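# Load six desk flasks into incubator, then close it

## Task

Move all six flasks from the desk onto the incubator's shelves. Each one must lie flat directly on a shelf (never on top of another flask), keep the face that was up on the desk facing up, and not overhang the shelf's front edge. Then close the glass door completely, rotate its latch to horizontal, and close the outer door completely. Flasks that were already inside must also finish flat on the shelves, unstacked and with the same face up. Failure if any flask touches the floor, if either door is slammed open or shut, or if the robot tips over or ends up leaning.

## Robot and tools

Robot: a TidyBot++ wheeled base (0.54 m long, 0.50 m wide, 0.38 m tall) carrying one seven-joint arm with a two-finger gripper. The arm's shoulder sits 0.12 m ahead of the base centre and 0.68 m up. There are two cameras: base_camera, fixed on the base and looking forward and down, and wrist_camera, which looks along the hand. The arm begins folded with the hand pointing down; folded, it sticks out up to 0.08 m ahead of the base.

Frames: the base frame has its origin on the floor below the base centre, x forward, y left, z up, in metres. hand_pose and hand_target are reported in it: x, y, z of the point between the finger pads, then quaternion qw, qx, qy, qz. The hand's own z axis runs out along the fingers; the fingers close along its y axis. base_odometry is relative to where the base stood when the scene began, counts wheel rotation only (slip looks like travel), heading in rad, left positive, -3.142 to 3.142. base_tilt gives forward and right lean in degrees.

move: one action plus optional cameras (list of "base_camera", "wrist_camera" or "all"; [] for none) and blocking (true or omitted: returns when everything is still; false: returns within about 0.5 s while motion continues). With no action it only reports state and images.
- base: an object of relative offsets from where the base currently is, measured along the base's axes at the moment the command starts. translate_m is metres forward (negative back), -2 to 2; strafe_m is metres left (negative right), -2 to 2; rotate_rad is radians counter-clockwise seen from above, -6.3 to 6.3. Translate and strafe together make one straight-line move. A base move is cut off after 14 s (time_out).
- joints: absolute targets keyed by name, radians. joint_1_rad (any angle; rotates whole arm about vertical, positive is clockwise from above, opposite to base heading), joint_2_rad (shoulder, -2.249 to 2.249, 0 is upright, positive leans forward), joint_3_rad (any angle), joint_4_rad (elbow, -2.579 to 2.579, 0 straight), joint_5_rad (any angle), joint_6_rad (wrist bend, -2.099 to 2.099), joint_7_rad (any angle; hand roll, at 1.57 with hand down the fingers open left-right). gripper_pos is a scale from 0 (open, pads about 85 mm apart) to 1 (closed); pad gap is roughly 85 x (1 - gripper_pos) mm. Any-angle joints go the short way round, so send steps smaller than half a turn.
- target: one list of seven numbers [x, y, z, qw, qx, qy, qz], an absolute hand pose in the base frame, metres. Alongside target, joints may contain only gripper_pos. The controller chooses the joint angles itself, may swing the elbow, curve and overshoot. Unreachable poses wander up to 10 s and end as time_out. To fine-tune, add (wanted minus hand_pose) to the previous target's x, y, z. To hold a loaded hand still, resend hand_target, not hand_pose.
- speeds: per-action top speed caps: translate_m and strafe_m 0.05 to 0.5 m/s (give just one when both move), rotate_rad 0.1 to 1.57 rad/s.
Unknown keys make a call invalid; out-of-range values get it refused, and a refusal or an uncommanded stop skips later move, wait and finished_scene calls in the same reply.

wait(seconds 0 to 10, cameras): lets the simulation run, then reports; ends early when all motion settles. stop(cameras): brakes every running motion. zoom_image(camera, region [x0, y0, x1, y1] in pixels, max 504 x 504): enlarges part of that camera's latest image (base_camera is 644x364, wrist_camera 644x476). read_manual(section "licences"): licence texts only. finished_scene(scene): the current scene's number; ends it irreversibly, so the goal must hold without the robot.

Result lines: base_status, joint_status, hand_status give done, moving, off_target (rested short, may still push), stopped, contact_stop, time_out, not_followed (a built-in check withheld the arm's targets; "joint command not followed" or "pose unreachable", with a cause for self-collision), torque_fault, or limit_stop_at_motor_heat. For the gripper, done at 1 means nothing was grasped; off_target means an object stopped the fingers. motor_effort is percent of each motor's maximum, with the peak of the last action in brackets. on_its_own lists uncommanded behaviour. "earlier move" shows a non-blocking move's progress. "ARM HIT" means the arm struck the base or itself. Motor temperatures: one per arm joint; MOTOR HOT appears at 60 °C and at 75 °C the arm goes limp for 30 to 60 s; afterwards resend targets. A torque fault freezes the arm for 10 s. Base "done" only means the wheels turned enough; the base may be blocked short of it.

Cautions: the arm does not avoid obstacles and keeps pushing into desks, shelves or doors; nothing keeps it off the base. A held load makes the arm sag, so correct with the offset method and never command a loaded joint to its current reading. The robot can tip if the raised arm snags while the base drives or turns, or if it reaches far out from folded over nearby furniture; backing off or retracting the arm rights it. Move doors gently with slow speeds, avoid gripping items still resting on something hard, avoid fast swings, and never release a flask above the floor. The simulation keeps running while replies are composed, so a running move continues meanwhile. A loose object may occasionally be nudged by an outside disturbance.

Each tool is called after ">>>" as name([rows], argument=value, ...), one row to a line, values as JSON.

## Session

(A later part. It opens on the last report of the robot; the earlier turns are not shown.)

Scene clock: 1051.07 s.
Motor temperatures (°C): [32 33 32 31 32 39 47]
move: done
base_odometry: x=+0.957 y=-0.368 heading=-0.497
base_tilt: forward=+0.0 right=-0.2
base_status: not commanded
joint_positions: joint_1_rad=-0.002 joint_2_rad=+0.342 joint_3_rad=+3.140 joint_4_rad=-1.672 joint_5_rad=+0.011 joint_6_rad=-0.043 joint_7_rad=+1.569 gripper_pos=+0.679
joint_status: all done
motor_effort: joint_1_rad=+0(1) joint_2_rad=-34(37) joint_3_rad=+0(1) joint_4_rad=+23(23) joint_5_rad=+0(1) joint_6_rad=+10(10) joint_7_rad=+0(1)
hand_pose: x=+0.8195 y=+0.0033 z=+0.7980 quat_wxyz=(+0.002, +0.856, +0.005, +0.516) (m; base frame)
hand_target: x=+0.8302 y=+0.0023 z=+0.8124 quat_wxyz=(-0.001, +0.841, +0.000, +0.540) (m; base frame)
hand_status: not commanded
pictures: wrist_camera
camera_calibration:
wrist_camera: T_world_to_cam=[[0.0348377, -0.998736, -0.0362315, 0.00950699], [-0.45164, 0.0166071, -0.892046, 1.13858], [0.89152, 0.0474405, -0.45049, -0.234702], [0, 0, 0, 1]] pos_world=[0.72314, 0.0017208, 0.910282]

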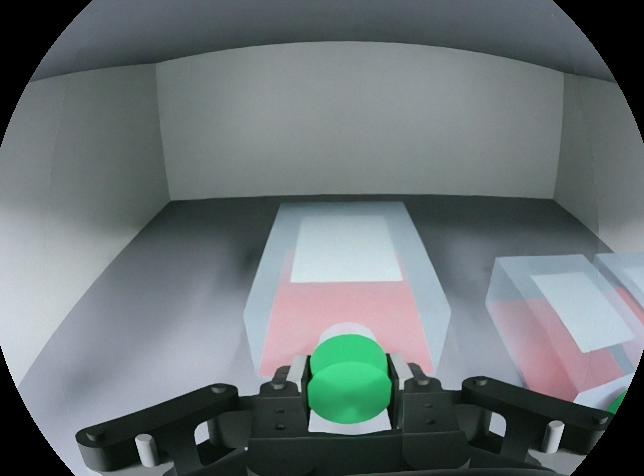

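>>> move(base={"translate_m":-0.03}, speeds={"translate_m":0.08}, joints={"joint_2_rad":0.37,"joint_6_rad":0.035}, cameras=[])

>>> move(joints={"joint_2_rad":0.39,"joint_6_rad":0.055}, cameras=[])

>>> move(joints={"joint_2_rad":0.41,"joint_6_rad":0.075}, cameras=["wrist_camera"])

Scene clock: 1061.33 s.
Motor temperatures (°C): [32 33 32 31 32 39 47]
move: done
base_odometry: x=+0.930 y=-0.354 heading=-0.498
base_tilt: forward=+0.0 right=-0.2
base_status: done
joint_positions: joint_1_rad=-0.002 joint_2_rad=+0.365 joint_3_rad=+3.140 joint_4_rad=-1.672 joint_5_rad=+0.011 joint_6_rad=-0.022 joint_7_rad=+1.569 gripper_pos=+0.679
joint_status: all done
motor_effort: joint_1_rad=+0(3) joint_2_rad=-35(38) joint_3_rad=+0(2) joint_4_rad=+23(24) joint_5_rad=-1(1) joint_6_rad=+9(10) joint_7_rad=-1(1)
hand_pose: x=+0.8249 y=+0.0033 z=+0.7875 quat_wxyz=(+0.001, +0.857, +0.005, +0.515) (m; base frame)
hand_target: x=+0.8353 y=+0.0023 z=+0.8038 quat_wxyz=(-0.001, +0.841, +0.000, +0.540) (m; base frame)
hand_status: not commanded
pictures: none
No camera images: "cameras" was empty.

Scene clock: 1062.00 s.
Motor temperatures (°C): [32 33 32 31 32 39 47]
move: done
base_odometry: x=+0.930 y=-0.354 heading=-0.498
base_tilt: forward=+0.0 right=-0.2
base_status: not commanded
joint_positions: joint_1_rad=-0.002 joint_2_rad=+0.381 joint_3_rad=+3.140 joint_4_rad=-1.672 joint_5_rad=+0.011 joint_6_rad=-0.002 joint_7_rad=+1.569 gripper_pos=+0.679
joint_status: all done
motor_effort: joint_1_rad=+0(1) joint_2_rad=-36(37) joint_3_rad=+0(1) joint_4_rad=+23(23) joint_5_rad=-1(1) joint_6_rad=+9(10) joint_7_rad=+0(1)
hand_pose: x=+0.8294 y=+0.0034 z=+0.7814 quat_wxyz=(+0.001, +0.856, +0.005, +0.517) (m; base frame)
hand_target: x=+0.8402 y=+0.0023 z=+0.7951 quat_wxyz=(-0.001, +0.841, +0.000, +0.540) (m; base frame)
hand_status: not commanded
pictures: none
No camera images: "cameras" was empty.

Scene clock: 1062.67 s.
Motor temperatures (°C): [32 33 32 31 32 39 47]
move: done
base_odometry: x=+0.930 y=-0.354 heading=-0.498
base_tilt: forward=+0.0 right=-0.3
base_status: not commanded
joint_positions: joint_1_rad=-0.002 joint_2_rad=+0.399 joint_3_rad=+3.140 joint_4_rad=-1.672 joint_5_rad=+0.011 joint_6_rad=+0.018 joint_7_rad=+1.569 gripper_pos=+0.679
joint_status: all done
motor_effort: joint_1_rad=+0(1) joint_2_rad=-36(37) joint_3_rad=+0(0) joint_4_rad=+22(23) joint_5_rad=+0(1) joint_6_rad=+9(9) joint_7_rad=+0(1)
hand_pose: x=+0.8340 y=+0.0034 z=+0.7740 quat_wxyz=(+0.001, +0.856, +0.005, +0.518) (m; base frame)
hand_target: x=+0.8450 y=+0.0023 z=+0.7863 quat_wxyz=(-0.001, +0.841, +0.000, +0.540) (m; base frame)
hand_status: not commanded
pictures: wrist_camera
camera_calibration:
wrist_camera: T_world_to_cam=[[0.0354365, -0.998706, -0.0364903, 0.0080215], [-0.448975, 0.0167116, -0.893388, 1.12263], [0.892841, 0.0480418, -0.447802, -0.26163], [0, 0, 0, 1]] pos_world=[0.73734, 0.00181947, 0.886074]

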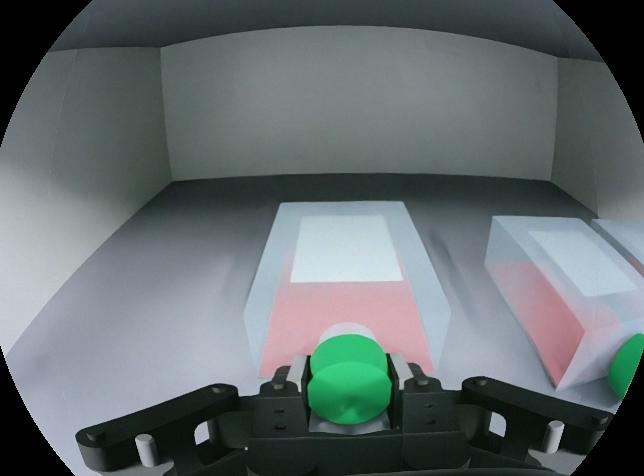

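>>> move(joints={"joint_2_rad":0.43,"joint_6_rad":0.095}, cameras=[])

>>> move(joints={"joint_2_rad":0.45,"joint_6_rad":0.115}, cameras=["wrist_camera"])

Scene clock: 1069.20 s.
Motor temperatures (°C): [32 33 32 31 32 39 47]
move: done
base_odometry: x=+0.930 y=-0.354 heading=-0.498
base_tilt: forward=+0.0 right=-0.2
base_status: not commanded
joint_positions: joint_1_rad=-0.002 joint_2_rad=+0.409 joint_3_rad=+3.140 joint_4_rad=-1.672 joint_5_rad=+0.011 joint_6_rad=+0.043 joint_7_rad=+1.569 gripper_pos=+0.679
joint_status: all done
motor_effort: joint_1_rad=+0(1) joint_2_rad=-35(36) joint_3_rad=+0(0) joint_4_rad=+21(23) joint_5_rad=+0(1) joint_6_rad=+8(10) joint_7_rad=-1(1)
hand_pose: x=+0.8385 y=+0.0035 z=+0.7739 quat_wxyz=(+0.001, +0.852, +0.005, +0.524) (m; base frame)
hand_target: x=+0.8496 y=+0.0023 z=+0.7774 quat_wxyz=(-0.001, +0.841, +0.000, +0.540) (m; base frame)
hand_status: not commanded
pictures: none
No camera images: "cameras" was empty.

Scene clock: 1069.80 s.
Motor temperatures (°C): [32 33 32 31 32 39 47]
move: done
base_odometry: x=+0.930 y=-0.354 heading=-0.498
base_tilt: forward=+0.0 right=-0.2
base_status: not commanded
joint_positions: joint_1_rad=-0.002 joint_2_rad=+0.419 joint_3_rad=+3.140 joint_4_rad=-1.672 joint_5_rad=+0.011 joint_6_rad=+0.068 joint_7_rad=+1.569 gripper_pos=+0.679
joint_status: all done
motor_effort: joint_1_rad=-1(1) joint_2_rad=-34(35) joint_3_rad=+0(0) joint_4_rad=+20(21) joint_5_rad=+0(1) joint_6_rad=+8(9) joint_7_rad=-1(1)
hand_pose: x=+0.8429 y=+0.0036 z=+0.7736 quat_wxyz=(+0.001, +0.848, +0.005, +0.530) (m; base frame)
hand_target: x=+0.8540 y=+0.0023 z=+0.7684 quat_wxyz=(-0.001, +0.841, +0.000, +0.540) (m; base frame)
hand_status: not commanded
pictures: wrist_camera
camera_calibration:
wrist_camera: T_world_to_cam=[[0.0369356, -0.99868, -0.0357066, 0.00599808], [-0.421704, 0.0168172, -0.906578, 1.11346], [0.905981, 0.0485426, -0.420526, -0.301869], [0, 0, 0, 1]] pos_world=[0.742817, 0.00191836, 0.88271]

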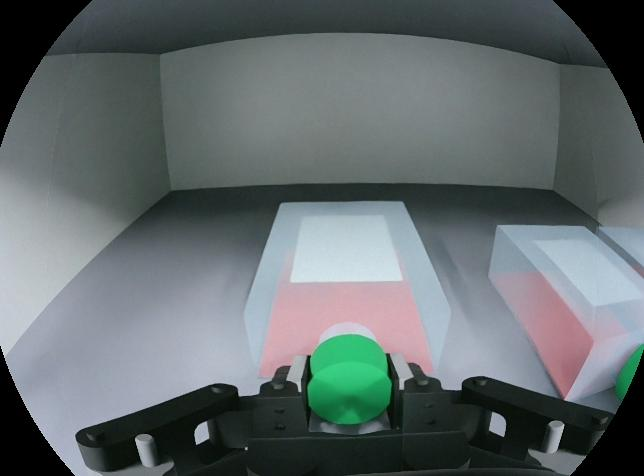

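>>> move(joints={"joint_2_rad":0.425,"joint_6_rad":0.07}, cameras=[])

>>> move(joints={"gripper_pos":0.62}, cameras=["wrist_camera"])

>>> move(joints={"gripper_pos":0.5}, cameras=["wrist_camera"])

Scene clock: 1078.57 s.
Motor temperatures (°C): [32 33 32 31 32 39 47]
move: done
base_odometry: x=+0.930 y=-0.354 heading=-0.498
base_tilt: forward=+0.0 right=-0.3
base_status: not commanded
joint_positions: joint_1_rad=-0.002 joint_2_rad=+0.419 joint_3_rad=+3.140 joint_4_rad=-1.672 joint_5_rad=+0.011 joint_6_rad=+0.067 joint_7_rad=+1.569 gripper_pos=+0.679
joint_status: all done
motor_effort: joint_1_rad=+0(1) joint_2_rad=-34(35) joint_3_rad=+0(0) joint_4_rad=+20(21) joint_5_rad=+0(1) joint_6_rad=+7(9) joint_7_rad=-1(1)
hand_pose: x=+0.8428 y=+0.0036 z=+0.7737 quat_wxyz=(+0.001, +0.848, +0.005, +0.530) (m; base frame)
hand_target: x=+0.8458 y=+0.0023 z=+0.7740 quat_wxyz=(-0.001, +0.847, +0.000, +0.532) (m; base frame)
hand_status: not commanded
pictures: none
No camera images: "cameras" was empty.

Scene clock: 1079.20 s.
Motor temperatures (°C): [32 33 32 31 32 39 47]
move: done
base_odometry: x=+0.930 y=-0.354 heading=-0.498
base_tilt: forward=+0.0 right=-0.2
base_status: not commanded
joint_positions: joint_1_rad=-0.002 joint_2_rad=+0.419 joint_3_rad=+3.140 joint_4_rad=-1.672 joint_5_rad=+0.011 joint_6_rad=+0.067 joint_7_rad=+1.569 gripper_pos=+0.620
joint_status: all done
motor_effort: joint_1_rad=+0(1) joint_2_rad=-35(37) joint_3_rad=+0(0) joint_4_rad=+22(22) joint_5_rad=-1(1) joint_6_rad=+8(9) joint_7_rad=-1(1)
hand_pose: x=+0.8428 y=+0.0036 z=+0.7737 quat_wxyz=(+0.001, +0.848, +0.005, +0.530) (m; base frame)
hand_target: x=+0.8458 y=+0.0023 z=+0.7740 quat_wxyz=(-0.001, +0.847, +0.000, +0.532) (m; base frame)
hand_status: not commanded
pictures: wrist_camera
camera_calibration:
wrist_camera: T_world_to_cam=[[0.0369199, -0.99868, -0.0357234, 0.0060318], [-0.42211, 0.0168173, -0.906389, 1.11365], [0.905793, 0.048543, -0.420931, -0.301238], [0, 0, 0, 1]] pos_world=[0.742717, 0.00191836, 0.882811]

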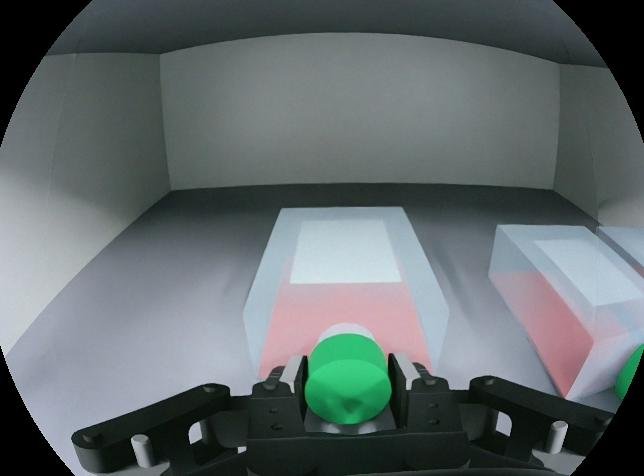

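Scene clock: 1079.73 s.
Motor temperatures (°C): [32 33 32 31 32 39 47]
move: done
base_odometry: x=+0.930 y=-0.354 heading=-0.498
base_tilt: forward=+0.0 right=-0.2
base_status: not commanded
joint_positions: joint_1_rad=-0.002 joint_2_rad=+0.419 joint_3_rad=+3.140 joint_4_rad=-1.672 joint_5_rad=+0.011 joint_6_rad=+0.067 joint_7_rad=+1.569 gripper_pos=+0.500
joint_status: all done
motor_effort: joint_1_rad=+0(0) joint_2_rad=-36(36) joint_3_rad=+0(1) joint_4_rad=+21(22) joint_5_rad=-1(1) joint_6_rad=+9(9) joint_7_rad=+0(1)
hand_pose: x=+0.8428 y=+0.0036 z=+0.7737 quat_wxyz=(+0.001, +0.848, +0.005, +0.530) (m; base frame)
hand_target: x=+0.8458 y=+0.0023 z=+0.7740 quat_wxyz=(-0.001, +0.847, +0.000, +0.532) (m; base frame)
hand_status: not commanded
pictures: wrist_camera
camera_calibration:
wrist_camera: T_world_to_cam=[[0.0369199, -0.99868, -0.0357234, 0.0060318], [-0.42211, 0.0168173, -0.906389, 1.11365], [0.905793, 0.048543, -0.420931, -0.301238], [0, 0, 0, 1]] pos_world=[0.742717, 0.00191836, 0.882811]

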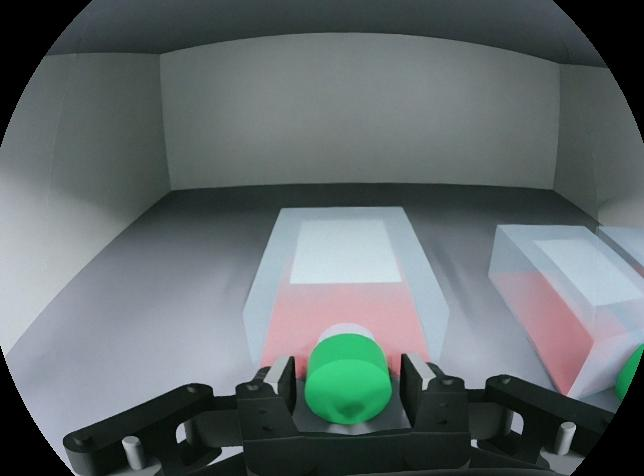

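>>> move(base={"translate_m":-0.45}, speeds={"translate_m":0.25}, cameras=["wrist_camera"])

Scene clock: 1087.33 s.
Motor temperatures (°C): [32 33 32 31 32 39 47]
move: done
base_odometry: x=+0.535 y=-0.139 heading=-0.498
base_tilt: forward=-0.1 right=-0.2
base_status: done
joint_positions: joint_1_rad=-0.001 joint_2_rad=+0.421 joint_3_rad=+3.140 joint_4_rad=-1.671 joint_5_rad=+0.011 joint_6_rad=+0.067 joint_7_rad=+1.569 gripper_pos=+0.500
joint_status: not commanded
motor_effort: joint_1_rad=+0(3) joint_2_rad=-36(39) joint_3_rad=+0(3) joint_4_rad=+22(23) joint_5_rad=+0(1) joint_6_rad=+8(9) joint_7_rad=+0(2)
hand_pose: x=+0.8432 y=+0.0032 z=+0.7728 quat_wxyz=(+0.001, +0.848, +0.005, +0.530) (m; base frame)
hand_target: x=+0.8458 y=+0.0023 z=+0.7740 quat_wxyz=(-0.001, +0.847, +0.000, +0.532) (m; base frame)
hand_status: not commanded
pictures: wrist_camera
camera_calibration:
wrist_camera: T_world_to_cam=[[0.0363459, -0.998701, -0.0357208, 0.00611078], [-0.422963, 0.0170117, -0.905987, 1.11342], [0.905418, 0.0480375, -0.421795, -0.300969], [0, 0, 0, 1]] pos_world=[0.743215, 0.00161952, 0.882013]

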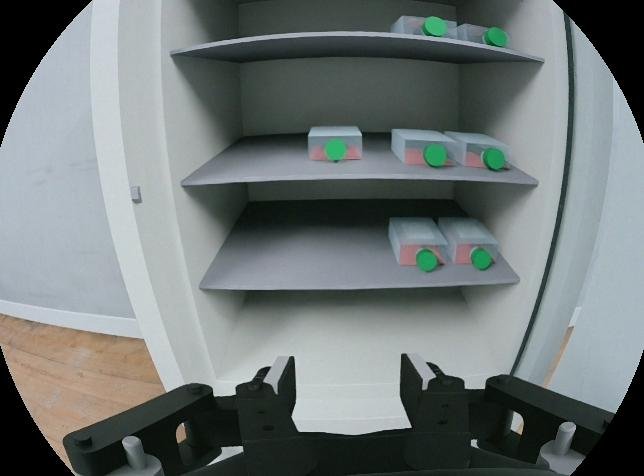

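>>> move(joints={"joint_2_rad":0.0,"joint_6_rad":-0.36,"gripper_pos":0.3}, base={"translate_m":-0.2}, cameras=[])

>>> move(base={"rotate_rad":0.758}, cameras=[])

Scene clock: 1119.10 s.
Motor temperatures (°C): [32 33 32 31 32 39 47]
move: done
base_odometry: x=+0.359 y=-0.043 heading=-0.498
base_tilt: forward=-0.1 right=-0.2
base_status: done
joint_positions: joint_1_rad=-0.001 joint_2_rad=+0.003 joint_3_rad=+3.140 joint_4_rad=-1.671 joint_5_rad=+0.011 joint_6_rad=-0.317 joint_7_rad=+1.569 gripper_pos=+0.300
joint_status: all done
motor_effort: joint_1_rad=+0(3) joint_2_rad=-22(41) joint_3_rad=+0(2) joint_4_rad=+24(25) joint_5_rad=+0(1) joint_6_rad=+9(10) joint_7_rad=-1(1)
hand_pose: x=+0.7171 y=+0.0018 z=+0.9429 quat_wxyz=(+0.003, +0.839, +0.004, +0.544) (m; base frame)
hand_target: x=+0.7117 y=+0.0023 z=+0.9364 quat_wxyz=(-0.001, +0.848, +0.000, +0.530) (m; base frame)
hand_status: not commanded
pictures: none
No camera images: "cameras" was empty.

Scene clock: 1120.97 s.
Motor temperatures (°C): [32 33 32 31 32 39 47]
move: done
base_odometry: x=+0.359 y=-0.043 heading=+0.258
base_tilt: forward=+0.0 right=-0.2
base_status: done
joint_positions: joint_1_rad=-0.003 joint_2_rad=+0.003 joint_3_rad=+3.135 joint_4_rad=-1.671 joint_5_rad=+0.011 joint_6_rad=-0.319 joint_7_rad=+1.569 gripper_pos=+0.300
joint_status: not commanded
motor_effort: joint_1_rad=+0(3) joint_2_rad=-22(25) joint_3_rad=+0(3) joint_4_rad=+24(24) joint_5_rad=+0(1) joint_6_rad=+9(10) joint_7_rad=-1(1)
hand_pose: x=+0.7168 y=+0.0063 z=+0.9424 quat_wxyz=(+0.001, +0.840, +0.007, +0.543) (m; base frame)
hand_target: x=+0.7117 y=+0.0023 z=+0.9364 quat_wxyz=(-0.001, +0.848, +0.000, +0.530) (m; base frame)
hand_status: not commanded
pictures: none
No camera images: "cameras" was empty.

>>> move(base={"translate_m":-0.19,"strafe_m":1.66})

Scene clock: 1129.00 s.
Motor temperatures (°C): [32 33 32 31 32 39 47]
move: done
base_odometry: x=-0.249 y=+1.513 heading=+0.260
base_tilt: forward=+0.0 right=-0.2
base_status: done
joint_positions: joint_1_rad=-0.002 joint_2_rad=+0.003 joint_3_rad=+3.138 joint_4_rad=-1.671 joint_5_rad=+0.011 joint_6_rad=-0.320 joint_7_rad=+1.569 gripper_pos=+0.300
joint_status: not commanded
motor_effort: joint_1_rad=-1(3) joint_2_rad=-23(24) joint_3_rad=+0(3) joint_4_rad=+24(24) joint_5_rad=-1(1) joint_6_rad=+9(10) joint_7_rad=+0(1)
hand_pose: x=+0.7168 y=+0.0037 z=+0.9421 quat_wxyz=(+0.002, +0.840, +0.005, +0.543) (m; base frame)
hand_target: x=+0.7117 y=+0.0023 z=+0.9364 quat_wxyz=(-0.001, +0.848, +0.000, +0.530) (m; base frame)
hand_status: not commanded
pictures: base_camera, wrist_camera
camera_calibration:
wrist_camera: T_world_to_cam=[[0.0367028, -0.998782, -0.0329826, 0.0143733], [-0.395278, 0.0158036, -0.918426, 1.20525], [0.917828, 0.0467461, -0.394216, -0.150037], [0, 0, 0, 1]] pos_world=[0.613588, 0.00232224, 1.04826]

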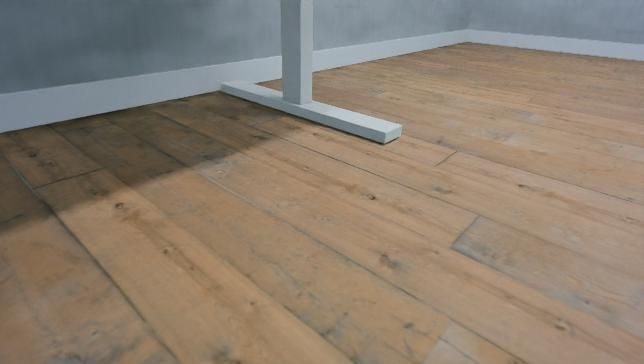

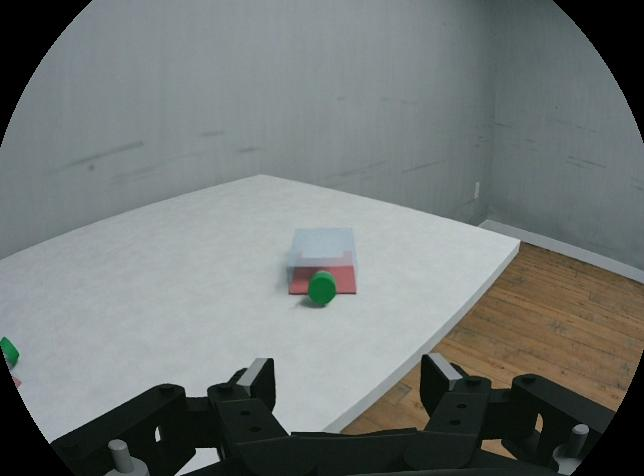

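>>> move(base={"translate_m":0.11,"strafe_m":0.022}, joints={"joint_2_rad":0.27,"joint_4_rad":-1.77,"joint_6_rad":0.19}, cameras=["wrist_camera"])

Scene clock: 1151.40 s.
Motor temperatures (°C): [32 33 32 31 32 39 47]
move: done
base_odometry: x=-0.148 y=+1.563 heading=+0.260
base_tilt: forward=-0.1 right=-0.2
base_status: done
joint_positions: joint_1_rad=-0.002 joint_2_rad=+0.278 joint_3_rad=+3.139 joint_4_rad=-1.769 joint_5_rad=+0.011 joint_6_rad=+0.131 joint_7_rad=+1.569 gripper_pos=+0.300
joint_status: all done
motor_effort: joint_1_rad=+0(1) joint_2_rad=-31(37) joint_3_rad=+0(1) joint_4_rad=+22(24) joint_5_rad=-1(1) joint_6_rad=+8(10) joint_7_rad=-1(1)
hand_pose: x=+0.8066 y=+0.0054 z=+0.8371 quat_wxyz=(+0.000, +0.818, +0.006, +0.575) (m; base frame)
hand_target: x=+0.8108 y=+0.0023 z=+0.8594 quat_wxyz=(-0.001, +0.799, +0.000, +0.602) (m; base frame)
hand_status: not commanded
pictures: wrist_camera
camera_calibration:
wrist_camera: T_world_to_cam=[[0.0436337, -0.998522, -0.0324043, 0.0032518], [-0.322241, 0.0166351, -0.946511, 1.10883], [0.945651, 0.0517418, -0.321039, -0.357731], [0, 0, 0, 1]] pos_world=[0.695457, 0.00331122, 0.934778]

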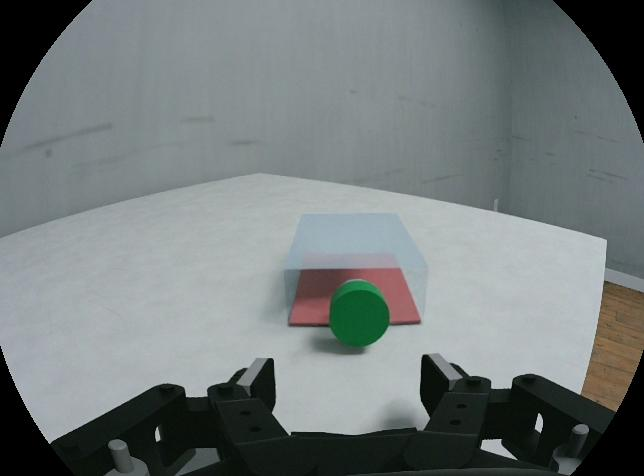

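>>> move(base={"translate_m":0.09,"strafe_m":-0.005}, speeds={"translate_m":0.15}, joints={"joint_2_rad":0.285,"gripper_pos":0.45}, cameras=["wrist_camera"])

Scene clock: 1163.87 s.
Motor temperatures (°C): [32 33 32 30 32 39 47]
move: done
base_odometry: x=-0.060 y=+1.582 heading=+0.261
base_tilt: forward=-0.1 right=-0.2
base_status: done
joint_positions: joint_1_rad=-0.002 joint_2_rad=+0.280 joint_3_rad=+3.139 joint_4_rad=-1.769 joint_5_rad=+0.011 joint_6_rad=+0.135 joint_7_rad=+1.569 gripper_pos=+0.450
joint_status: all done
motor_effort: joint_1_rad=+0(2) joint_2_rad=-30(34) joint_3_rad=+0(2) joint_4_rad=+22(23) joint_5_rad=+0(1) joint_6_rad=+10(10) joint_7_rad=-1(2)
hand_pose: x=+0.8074 y=+0.0054 z=+0.8368 quat_wxyz=(+0.000, +0.817, +0.006, +0.576) (m; base frame)
hand_target: x=+0.8134 y=+0.0023 z=+0.8490 quat_wxyz=(-0.001, +0.803, +0.000, +0.596) (m; base frame)
hand_status: not commanded
pictures: wrist_camera
camera_calibration:
wrist_camera: T_world_to_cam=[[0.0437948, -0.998517, -0.0323482, 0.00304885], [-0.320234, 0.01664, -0.947192, 1.10775], [0.946325, 0.0518411, -0.319031, -0.360711], [0, 0, 0, 1]] pos_world=[0.695957, 0.003311, 0.934273]

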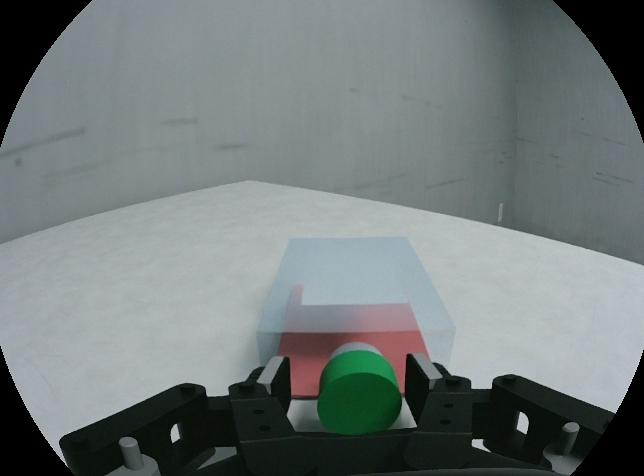

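>>> move(base={"translate_m":0.014,"strafe_m":-0.005}, speeds={"translate_m":0.08}, joints={"joint_2_rad":0.30,"gripper_pos":0.5}, cameras=["wrist_camera"])

>>> move(joints={"gripper_pos":0.58}, cameras=["wrist_camera"])

Scene clock: 1170.27 s.
Motor temperatures (°C): [32 33 32 30 32 39 47]
move: done
base_odometry: x=-0.045 y=+1.581 heading=+0.261
base_tilt: forward=+0.0 right=-0.2
base_status: done
joint_positions: joint_1_rad=-0.003 joint_2_rad=+0.290 joint_3_rad=+3.139 joint_4_rad=-1.770 joint_5_rad=+0.011 joint_6_rad=+0.137 joint_7_rad=+1.569 gripper_pos=+0.500
joint_status: all done
motor_effort: joint_1_rad=+0(3) joint_2_rad=-31(33) joint_3_rad=+0(2) joint_4_rad=+22(23) joint_5_rad=-1(1) joint_6_rad=+9(10) joint_7_rad=-1(1)
hand_pose: x=+0.8090 y=+0.0054 z=+0.8301 quat_wxyz=(+0.000, +0.820, +0.006, +0.572) (m; base frame)
hand_target: x=+0.8159 y=+0.0023 z=+0.8386 quat_wxyz=(-0.001, +0.808, +0.000, +0.590) (m; base frame)
hand_status: not commanded
pictures: wrist_camera
camera_calibration:
wrist_camera: T_world_to_cam=[[0.0435085, -0.998517, -0.0327318, 0.00330835], [-0.32856, 0.0166394, -0.944337, 1.10624], [0.94348, 0.051841, -0.327349, -0.355216], [0, 0, 0, 1]] pos_world=[0.698462, 0.003311, 0.928492]

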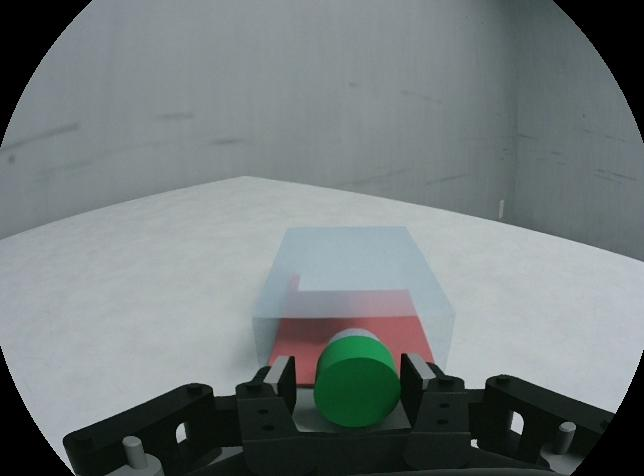

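Scene clock: 1170.77 s.
Motor temperatures (°C): [32 33 32 30 32 39 47]
move: done
base_odometry: x=-0.045 y=+1.581 heading=+0.261
base_tilt: forward=+0.0 right=-0.3
base_status: not commanded
joint_positions: joint_1_rad=-0.003 joint_2_rad=+0.290 joint_3_rad=+3.139 joint_4_rad=-1.770 joint_5_rad=+0.011 joint_6_rad=+0.137 joint_7_rad=+1.569 gripper_pos=+0.580
joint_status: all done
motor_effort: joint_1_rad=+0(1) joint_2_rad=-32(32) joint_3_rad=+0(0) joint_4_rad=+22(22) joint_5_rad=+0(1) joint_6_rad=+9(10) joint_7_rad=-1(1)
hand_pose: x=+0.8090 y=+0.0054 z=+0.8301 quat_wxyz=(+0.000, +0.820, +0.006, +0.572) (m; base frame)
hand_target: x=+0.8159 y=+0.0023 z=+0.8386 quat_wxyz=(-0.001, +0.808, +0.000, +0.590) (m; base frame)
hand_status: not commanded
pictures: wrist_camera
camera_calibration:
wrist_camera: T_world_to_cam=[[0.0435085, -0.998517, -0.0327318, 0.00330835], [-0.32856, 0.0166394, -0.944337, 1.10624], [0.94348, 0.051841, -0.327349, -0.355216], [0, 0, 0, 1]] pos_world=[0.698462, 0.003311, 0.928492]

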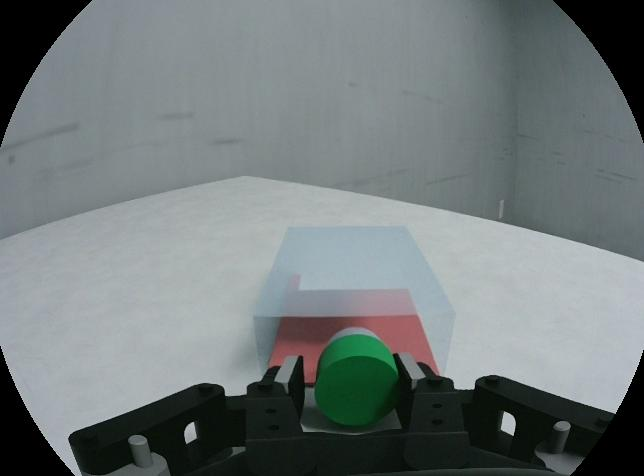

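>>> move(base={"strafe_m":-0.005}, speeds={"strafe_m":0.06}, cameras=[])

>>> move(joints={"gripper_pos":0.64}, cameras=["wrist_camera"])

>>> move(joints={"gripper_pos":0.69}, cameras=[])

>>> move(joints={"gripper_pos":0.85}, cameras=["wrist_camera"])

Scene clock: 1178.13 s.
Motor temperatures (°C): [32 33 32 30 32 39 47]
move: done
base_odometry: x=-0.044 y=+1.576 heading=+0.262
base_tilt: forward=-0.1 right=-0.2
base_status: done
joint_positions: joint_1_rad=-0.002 joint_2_rad=+0.290 joint_3_rad=+3.138 joint_4_rad=-1.770 joint_5_rad=+0.011 joint_6_rad=+0.137 joint_7_rad=+1.569 gripper_pos=+0.580
joint_status: not commanded
motor_effort: joint_1_rad=+0(5) joint_2_rad=-32(34) joint_3_rad=+0(4) joint_4_rad=+22(23) joint_5_rad=-1(1) joint_6_rad=+9(10) joint_7_rad=+0(1)
hand_pose: x=+0.8091 y=+0.0053 z=+0.8301 quat_wxyz=(+0.000, +0.820, +0.006, +0.572) (m; base frame)
hand_target: x=+0.8159 y=+0.0023 z=+0.8386 quat_wxyz=(-0.001, +0.808, +0.000, +0.590) (m; base frame)
hand_status: not commanded
pictures: none
No camera images: "cameras" was empty.

Scene clock: 1178.60 s.
Motor temperatures (°C): [32 33 32 30 32 39 47]
move: done
base_odometry: x=-0.044 y=+1.576 heading=+0.262
base_tilt: forward=+0.0 right=-0.3
base_status: not commanded
joint_positions: joint_1_rad=-0.002 joint_2_rad=+0.290 joint_3_rad=+3.138 joint_4_rad=-1.770 joint_5_rad=+0.011 joint_6_rad=+0.137 joint_7_rad=+1.569 gripper_pos=+0.640
joint_status: all done
motor_effort: joint_1_rad=+0(1) joint_2_rad=-32(32) joint_3_rad=+0(0) joint_4_rad=+22(22) joint_5_rad=+0(1) joint_6_rad=+9(10) joint_7_rad=+0(1)
hand_pose: x=+0.8091 y=+0.0053 z=+0.8301 quat_wxyz=(+0.000, +0.820, +0.006, +0.572) (m; base frame)
hand_target: x=+0.8159 y=+0.0023 z=+0.8386 quat_wxyz=(-0.001, +0.808, +0.000, +0.590) (m; base frame)
hand_status: not commanded
pictures: wrist_camera
camera_calibration:
wrist_camera: T_world_to_cam=[[0.0433855, -0.99852, -0.0327894, 0.00334808], [-0.328473, 0.016739, -0.944365, 1.10621], [0.943516, 0.0517422, -0.327261, -0.355316], [0, 0, 0, 1]] pos_world=[0.698461, 0.00321123, 0.928492]

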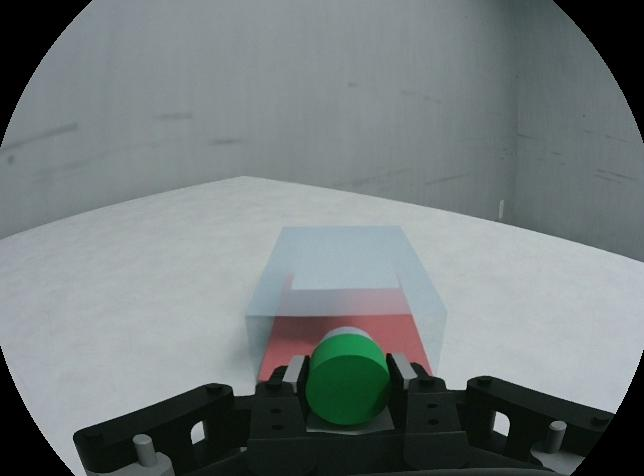

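Scene clock: 1179.07 s.
Motor temperatures (°C): [32 33 32 30 32 39 47]
move: done
base_odometry: x=-0.044 y=+1.576 heading=+0.262
base_tilt: forward=+0.0 right=-0.2
base_status: not commanded
joint_positions: joint_1_rad=-0.002 joint_2_rad=+0.290 joint_3_rad=+3.138 joint_4_rad=-1.770 joint_5_rad=+0.011 joint_6_rad=+0.137 joint_7_rad=+1.569 gripper_pos=+0.672
joint_status: all done
motor_effort: joint_1_rad=+0(1) joint_2_rad=-31(32) joint_3_rad=+0(0) joint_4_rad=+22(22) joint_5_rad=+0(1) joint_6_rad=+9(9) joint_7_rad=-1(2)
hand_pose: x=+0.8091 y=+0.0053 z=+0.8301 quat_wxyz=(+0.000, +0.820, +0.006, +0.573) (m; base frame)
hand_target: x=+0.8159 y=+0.0023 z=+0.8386 quat_wxyz=(-0.001, +0.808, +0.000, +0.590) (m; base frame)
hand_status: not commanded
pictures: none
No camera images: "cameras" was empty.

Scene clock: 1179.67 s.
Motor temperatures (°C): [32 33 32 30 32 39 47]
move: off_target
base_odometry: x=-0.044 y=+1.576 heading=+0.262
base_tilt: forward=-0.1 right=-0.2
base_status: not commanded
joint_positions: joint_1_rad=-0.002 joint_2_rad=+0.290 joint_3_rad=+3.138 joint_4_rad=-1.770 joint_5_rad=+0.011 joint_6_rad=+0.138 joint_7_rad=+1.569 gripper_pos=+0.680
joint_status: gripper_pos off_target (ended at +0.680, target +0.850)
motor_effort: joint_1_rad=+0(1) joint_2_rad=-31(32) joint_3_rad=+0(0) joint_4_rad=+22(22) joint_5_rad=+0(1) joint_6_rad=+9(9) joint_7_rad=+0(1)
hand_pose: x=+0.8091 y=+0.0053 z=+0.8302 quat_wxyz=(+0.000, +0.820, +0.006, +0.573) (m; base frame)
hand_target: x=+0.8159 y=+0.0023 z=+0.8386 quat_wxyz=(-0.001, +0.808, +0.000, +0.590) (m; base frame)
hand_status: not commanded
pictures: wrist_camera
camera_calibration:
wrist_camera: T_world_to_cam=[[0.0434023, -0.99852, -0.0327655, 0.00331742], [-0.327965, 0.0167387, -0.944542, 1.10611], [0.943692, 0.0517412, -0.326753, -0.355879], [0, 0, 0, 1]] pos_world=[0.698461, 0.00321123, 0.928591]

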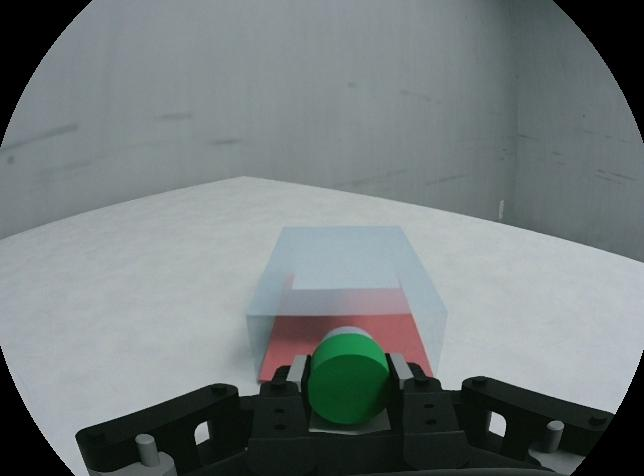

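>>> move(joints={"joint_2_rad":0.2,"joint_6_rad":0.09})

>>> move(joints={"joint_2_rad":0.1,"joint_6_rad":-0.01})

Scene clock: 1225.57 s.
Motor temperatures (°C): [32 33 32 30 32 39 47]
move: done
base_odometry: x=-0.044 y=+1.576 heading=+0.262
base_tilt: forward=+0.0 right=-0.2
base_status: not commanded
joint_positions: joint_1_rad=-0.002 joint_2_rad=+0.223 joint_3_rad=+3.138 joint_4_rad=-1.772 joint_5_rad=+0.011 joint_6_rad=+0.106 joint_7_rad=+1.569 gripper_pos=+0.680
joint_status: all done
motor_effort: joint_1_rad=+0(1) joint_2_rad=-30(35) joint_3_rad=+0(1) joint_4_rad=+23(24) joint_5_rad=-1(1) joint_6_rad=+10(11) joint_7_rad=-1(1)
hand_pose: x=+0.7943 y=+0.0052 z=+0.8652 quat_wxyz=(+0.000, +0.810, +0.006, +0.586) (m; base frame)
hand_target: x=+0.7887 y=+0.0023 z=+0.8773 quat_wxyz=(-0.001, +0.808, +0.000, +0.590) (m; base frame)
hand_status: not commanded
pictures: base_camera, wrist_camera
camera_calibration:
wrist_camera: T_world_to_cam=[[0.044206, -0.998537, -0.0311296, 0.00290969], [-0.296559, 0.0166394, -0.95487, 1.11834], [0.953991, 0.0514427, -0.295389, -0.365745], [0, 0, 0, 1]] pos_world=[0.680441, 0.00311188, 0.95992]

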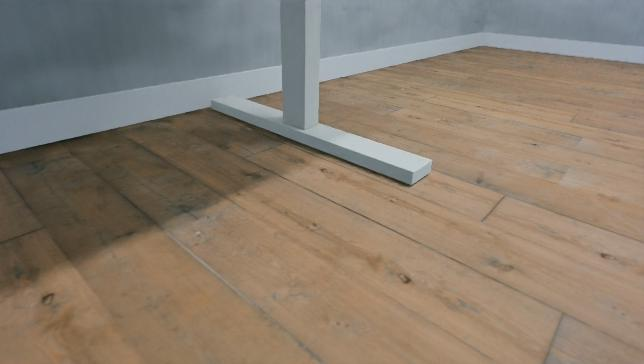

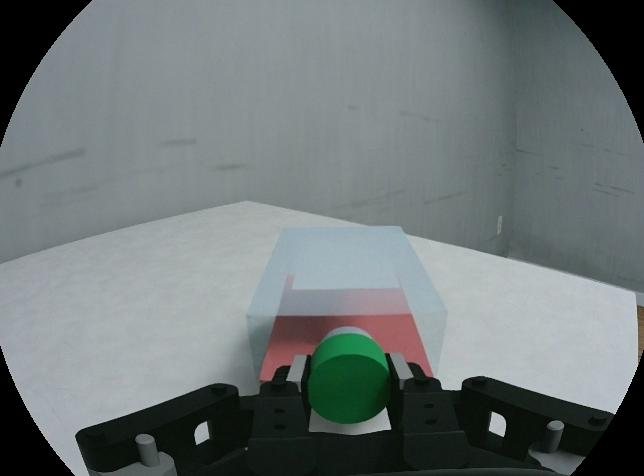

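Scene clock: 1226.80 s.
Motor temperatures (°C): [32 33 32 30 32 39 47]
move: done
base_odometry: x=-0.044 y=+1.576 heading=+0.262
base_tilt: forward=+0.0 right=-0.2
base_status: not commanded
joint_positions: joint_1_rad=-0.002 joint_2_rad=+0.120 joint_3_rad=+3.138 joint_4_rad=-1.772 joint_5_rad=+0.011 joint_6_rad=+0.023 joint_7_rad=+1.569 gripper_pos=+0.680
joint_status: all done
motor_effort: joint_1_rad=+0(1) joint_2_rad=-27(33) joint_3_rad=+0(0) joint_4_rad=+24(25) joint_5_rad=+0(1) joint_6_rad=+10(11) joint_7_rad=+0(1)
hand_pose: x=+0.7651 y=+0.0048 z=+0.9087 quat_wxyz=(+0.001, +0.804, +0.006, +0.594) (m; base frame)
hand_target: x=+0.7579 y=+0.0023 z=+0.9131 quat_wxyz=(-0.001, +0.808, +0.000, +0.590) (m; base frame)
hand_status: not commanded
pictures: base_camera, wrist_camera
camera_calibration:
wrist_camera: T_world_to_cam=[[0.0440342, -0.998588, -0.0297071, 0.00404748], [-0.277665, 0.0163311, -0.960539, 1.14188], [0.959668, 0.0505452, -0.276554, -0.346625], [0, 0, 0, 1]] pos_world=[0.649527, 0.00291383, 1.00108]

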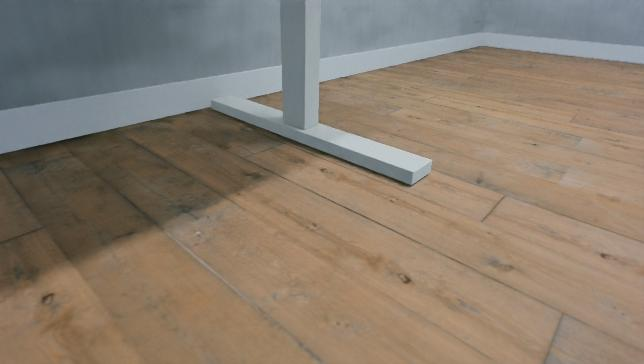

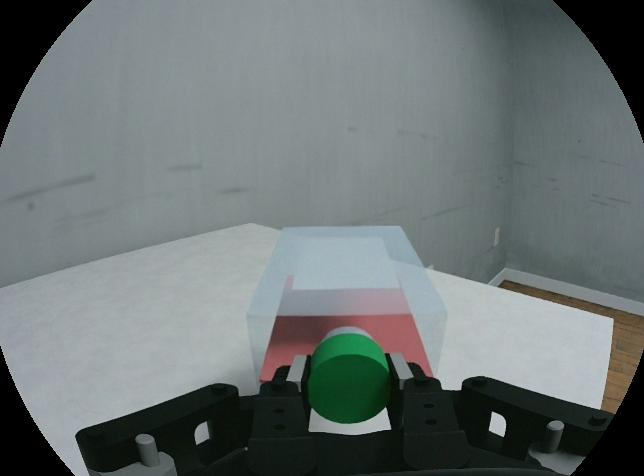

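>>> move(base={"translate_m":-0.55}, speeds={"translate_m":0.35}, cameras=[])

>>> move(base={"rotate_rad":-0.759}, speeds={"rotate_rad":0.6}, cameras=[])

>>> move(base={"translate_m":1.656,"strafe_m":-0.862}, speeds={"translate_m":0.4})

Scene clock: 1244.27 s.
Motor temperatures (°C): [32 33 32 30 32 39 47]
move: time_out
base_odometry: x=-0.439 y=+1.470 heading=+0.281
base_tilt: forward=+0.0 right=-0.2
base_status: translate_m time_out (by the wheels' count: -0.409 of -0.550)
joint_positions: joint_1_rad=-0.003 joint_2_rad=+0.103 joint_3_rad=+3.139 joint_4_rad=-1.781 joint_5_rad=+0.011 joint_6_rad=+0.011 joint_7_rad=+1.569 gripper_pos=+0.680
joint_status: not commanded
motor_effort: joint_1_rad=-1(8) joint_2_rad=-28(42) joint_3_rad=-1(7) joint_4_rad=+24(30) joint_5_rad=+0(1) joint_6_rad=+10(13) joint_7_rad=-1(1)
hand_pose: x=+0.7584 y=+0.0049 z=+0.9112 quat_wxyz=(+0.001, +0.805, +0.006, +0.593) (m; base frame)
hand_target: x=+0.7579 y=+0.0023 z=+0.9131 quat_wxyz=(-0.001, +0.808, +0.000, +0.590) (m; base frame)
hand_status: not commanded
pictures: none
No camera images: "cameras" was empty.

not run: a stop that you did not command came earlier in this reply.

not run: a stop that you did not command came earlier in this reply.

>>> move(base={"translate_m":0.1,"strafe_m":-0.35}, speeds={"translate_m":0.3})

Scene clock: 1251.90 s.
Motor temperatures (°C): [32 33 32 30 32 39 47]
move: done
base_odometry: x=-0.246 y=+1.161 heading=+0.281
base_tilt: forward=+0.0 right=-0.2
base_status: done
joint_positions: joint_1_rad=-0.003 joint_2_rad=+0.103 joint_3_rad=+3.140 joint_4_rad=-1.781 joint_5_rad=+0.011 joint_6_rad=+0.011 joint_7_rad=+1.569 gripper_pos=+0.680
joint_status: not commanded
motor_effort: joint_1_rad=+0(2) joint_2_rad=-26(28) joint_3_rad=+0(3) joint_4_rad=+24(25) joint_5_rad=-1(1) joint_6_rad=+10(10) joint_7_rad=-1(1)
hand_pose: x=+0.7585 y=+0.0041 z=+0.9112 quat_wxyz=(+0.001, +0.805, +0.005, +0.593) (m; base frame)
hand_target: x=+0.7579 y=+0.0023 z=+0.9131 quat_wxyz=(-0.001, +0.808, +0.000, +0.590) (m; base frame)
hand_status: not commanded
pictures: base_camera, wrist_camera
camera_calibration:
wrist_camera: T_world_to_cam=[[0.042671, -0.998652, -0.0295621, 0.00455091], [-0.28054, 0.016422, -0.959702, 1.14391], [0.958893, 0.0492448, -0.279461, -0.336224], [0, 0, 0, 1]] pos_world=[0.643122, 0.00231674, 1.00399]

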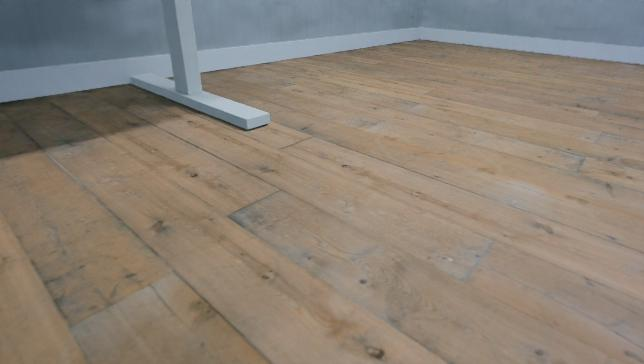

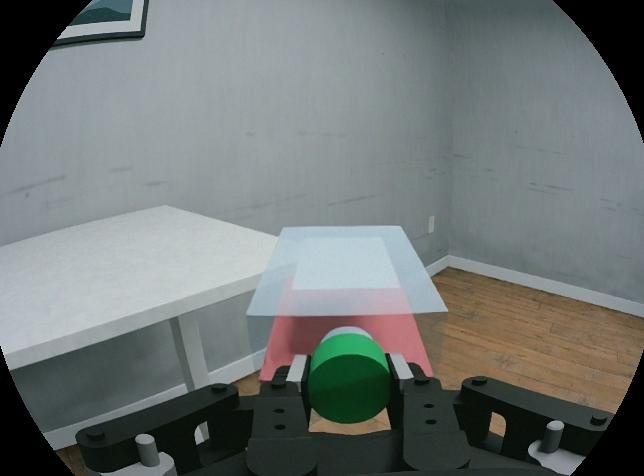

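>>> move(base={"rotate_rad":-0.778}, speeds={"rotate_rad":0.7}, cameras=[])

>>> move(base={"translate_m":1.236,"strafe_m":-0.779}, speeds={"translate_m":0.4})

Scene clock: 1261.43 s.
Motor temperatures (°C): [32 33 32 30 32 39 47]
move: done
base_odometry: x=-0.246 y=+1.161 heading=-0.495
base_tilt: forward=-0.2 right=-0.2
base_status: done
joint_positions: joint_1_rad=-0.001 joint_2_rad=+0.103 joint_3_rad=+3.143 joint_4_rad=-1.781 joint_5_rad=+0.011 joint_6_rad=+0.011 joint_7_rad=+1.569 gripper_pos=+0.680
joint_status: not commanded
motor_effort: joint_1_rad=+0(3) joint_2_rad=-27(31) joint_3_rad=+0(3) joint_4_rad=+24(26) joint_5_rad=-1(1) joint_6_rad=+10(11) joint_7_rad=-1(1)
hand_pose: x=+0.7585 y=+0.0008 z=+0.9112 quat_wxyz=(+0.003, +0.805, +0.003, +0.593) (m; base frame)
hand_target: x=+0.7579 y=+0.0023 z=+0.9131 quat_wxyz=(-0.001, +0.808, +0.000, +0.590) (m; base frame)
hand_status: not commanded
pictures: none
No camera images: "cameras" was empty.

Scene clock: 1266.20 s.
Motor temperatures (°C): [32 33 32 30 32 39 47]
move: done
base_odometry: x=+0.471 y=-0.112 heading=-0.497
base_tilt: forward=-0.1 right=-0.2
base_status: done
joint_positions: joint_1_rad=-0.001 joint_2_rad=+0.104 joint_3_rad=+3.141 joint_4_rad=-1.781 joint_5_rad=+0.011 joint_6_rad=+0.011 joint_7_rad=+1.569 gripper_pos=+0.680
joint_status: not commanded
motor_effort: joint_1_rad=+0(3) joint_2_rad=-26(31) joint_3_rad=+0(3) joint_4_rad=+24(26) joint_5_rad=+0(1) joint_6_rad=+10(11) joint_7_rad=-1(2)
hand_pose: x=+0.7587 y=+0.0019 z=+0.9104 quat_wxyz=(+0.002, +0.806, +0.004, +0.592) (m; base frame)
hand_target: x=+0.7579 y=+0.0023 z=+0.9131 quat_wxyz=(-0.001, +0.808, +0.000, +0.590) (m; base frame)
hand_status: not commanded
pictures: base_camera, wrist_camera
camera_calibration:
wrist_camera: T_world_to_cam=[[0.0391169, -0.998799, -0.0294988, 0.00494777], [-0.281772, 0.0172976, -0.959326, 1.1438], [0.958684, 0.0458378, -0.280757, -0.335262], [0, 0, 0, 1]] pos_world=[0.643506, 0.000524491, 1.00329]

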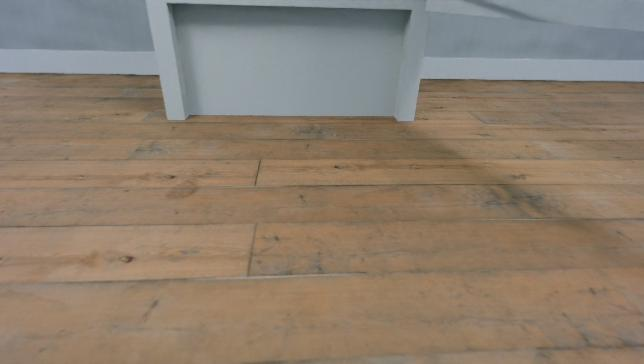

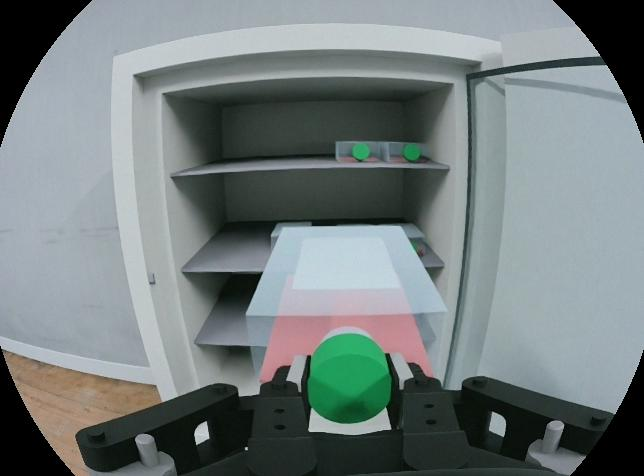

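>>> move(base={"strafe_m":0.094}, speeds={"strafe_m":0.2}, joints={"joint_2_rad":0.182,"joint_4_rad":-1.355,"joint_6_rad":-0.39})

Scene clock: 1300.17 s.
Motor temperatures (°C): [32 33 32 30 32 39 47]
move: done
base_odometry: x=+0.516 y=-0.029 heading=-0.497
base_tilt: forward=+0.0 right=-0.3
base_status: done
joint_positions: joint_1_rad=-0.001 joint_2_rad=+0.168 joint_3_rad=+3.138 joint_4_rad=-1.384 joint_5_rad=+0.011 joint_6_rad=-0.354 joint_7_rad=+1.569 gripper_pos=+0.680
joint_status: all done
motor_effort: joint_1_rad=-1(4) joint_2_rad=-30(31) joint_3_rad=+0(3) joint_4_rad=+25(26) joint_5_rad=+0(1) joint_6_rad=+9(11) joint_7_rad=+0(1)
hand_pose: x=+0.7976 y=+0.0031 z=+1.0005 quat_wxyz=(+0.002, +0.815, +0.004, +0.580) (m; base frame)
hand_target: x=+0.8011 y=+0.0023 z=+0.9977 quat_wxyz=(-0.001, +0.821, +0.000, +0.571) (m; base frame)
hand_status: not commanded
pictures: base_camera, wrist_camera
camera_calibration:
wrist_camera: T_world_to_cam=[[0.0381664, -0.998799, -0.0307204, 0.00936515], [-0.311965, 0.0172966, -0.949936, 1.25581], [0.949327, 0.0458393, -0.310931, -0.309599], [0, 0, 0, 1]] pos_world=[0.685322, 0.00182449, 1.09696]

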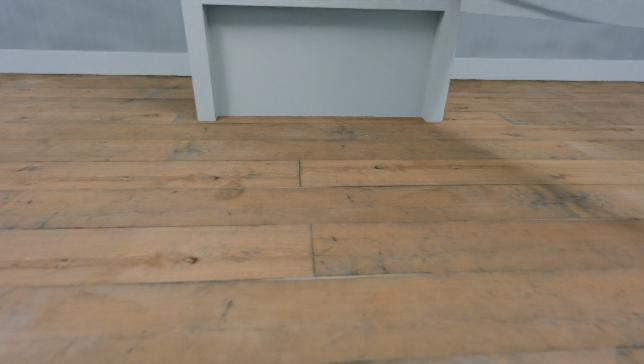

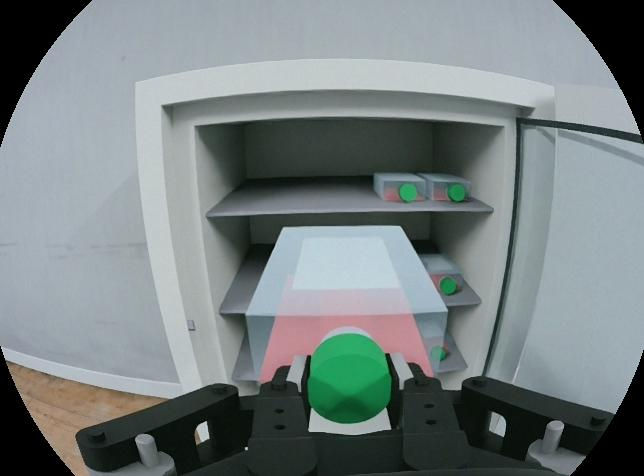

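>>> move(base={"strafe_m":0.012,"translate_m":0.3}, speeds={"translate_m":0.2}, joints={"joint_2_rad":0.205,"joint_4_rad":-1.355,"joint_6_rad":-0.4})

Scene clock: 1320.93 s.
Motor temperatures (°C): [32 33 32 31 32 39 47]
move: done
base_odometry: x=+0.786 y=-0.161 heading=-0.496
base_tilt: forward=-0.1 right=-0.2
base_status: done
joint_positions: joint_1_rad=-0.001 joint_2_rad=+0.206 joint_3_rad=+3.138 joint_4_rad=-1.381 joint_5_rad=+0.011 joint_6_rad=-0.368 joint_7_rad=+1.569 gripper_pos=+0.680
joint_status: all done
motor_effort: joint_1_rad=-1(2) joint_2_rad=-31(34) joint_3_rad=+0(1) joint_4_rad=+25(26) joint_5_rad=-1(1) joint_6_rad=+10(11) joint_7_rad=-1(1)
hand_pose: x=+0.8080 y=+0.0031 z=+0.9716 quat_wxyz=(+0.002, +0.829, +0.004, +0.559) (m; base frame)
hand_target: x=+0.8070 y=+0.0023 z=+0.9790 quat_wxyz=(-0.001, +0.830, +0.000, +0.557) (m; base frame)
hand_status: not commanded
pictures: base_camera, wrist_camera
camera_calibration:
wrist_camera: T_world_to_cam=[[0.0364897, -0.998804, -0.0325538, 0.011208], [-0.358996, 0.0172996, -0.933179, 1.25343], [0.932626, 0.0457381, -0.357935, -0.269226], [0, 0, 0, 1]] pos_world=[0.700652, 0.00182472, 1.07367]

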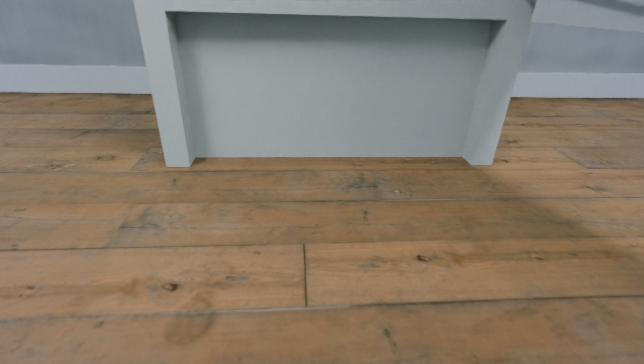

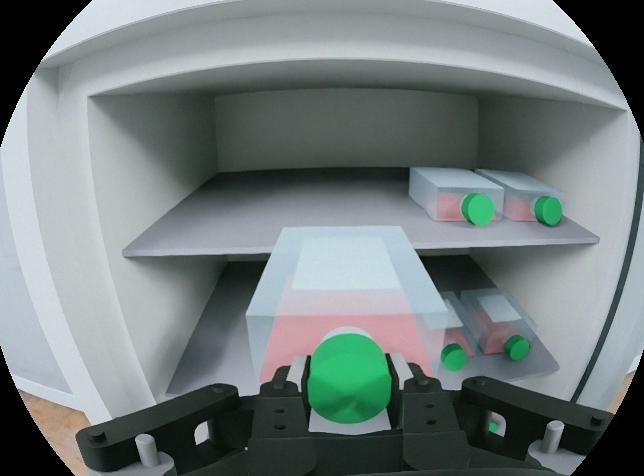

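>>> move(joints={"joint_2_rad":0.172,"joint_4_rad":-1.355,"joint_6_rad":-0.405})

Scene clock: 1327.70 s.
Motor temperatures (°C): [32 33 32 31 32 39 47]
move: done
base_odometry: x=+0.786 y=-0.161 heading=-0.496
base_tilt: forward=+0.0 right=-0.2
base_status: not commanded
joint_positions: joint_1_rad=-0.001 joint_2_rad=+0.197 joint_3_rad=+3.138 joint_4_rad=-1.381 joint_5_rad=+0.011 joint_6_rad=-0.372 joint_7_rad=+1.569 gripper_pos=+0.680
joint_status: all done
motor_effort: joint_1_rad=+0(0) joint_2_rad=-31(34) joint_3_rad=+0(0) joint_4_rad=+25(27) joint_5_rad=+0(1) joint_6_rad=+10(10) joint_7_rad=+0(1)
hand_pose: x=+0.8050 y=+0.0031 z=+0.9770 quat_wxyz=(+0.002, +0.828, +0.004, +0.561) (m; base frame)
hand_target: x=+0.7963 y=+0.0023 z=+1.0001 quat_wxyz=(-0.001, +0.823, +0.000, +0.569) (m; base frame)
hand_status: not commanded
pictures: base_camera, wrist_camera
camera_calibration:
wrist_camera: T_world_to_cam=[[0.0365804, -0.998808, -0.0323088, 0.0110613], [-0.353784, 0.0172931, -0.935167, 1.25505], [0.934612, 0.0456391, -0.35273, -0.271273], [0, 0, 0, 1]] pos_world=[0.697148, 0.00172494, 1.07836]

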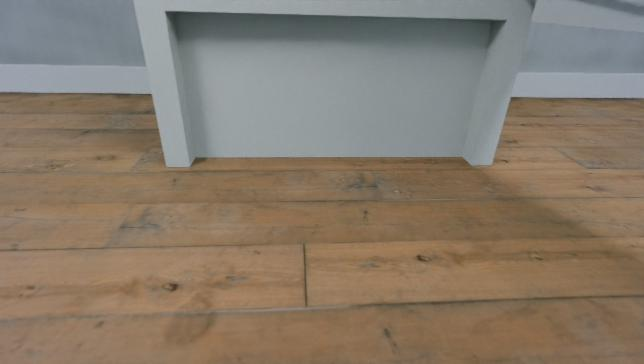

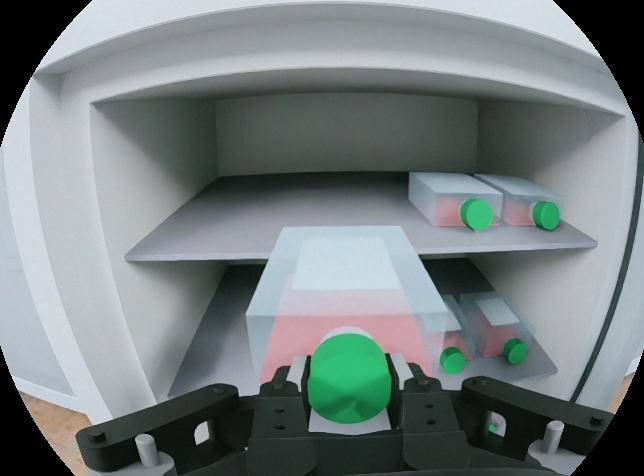

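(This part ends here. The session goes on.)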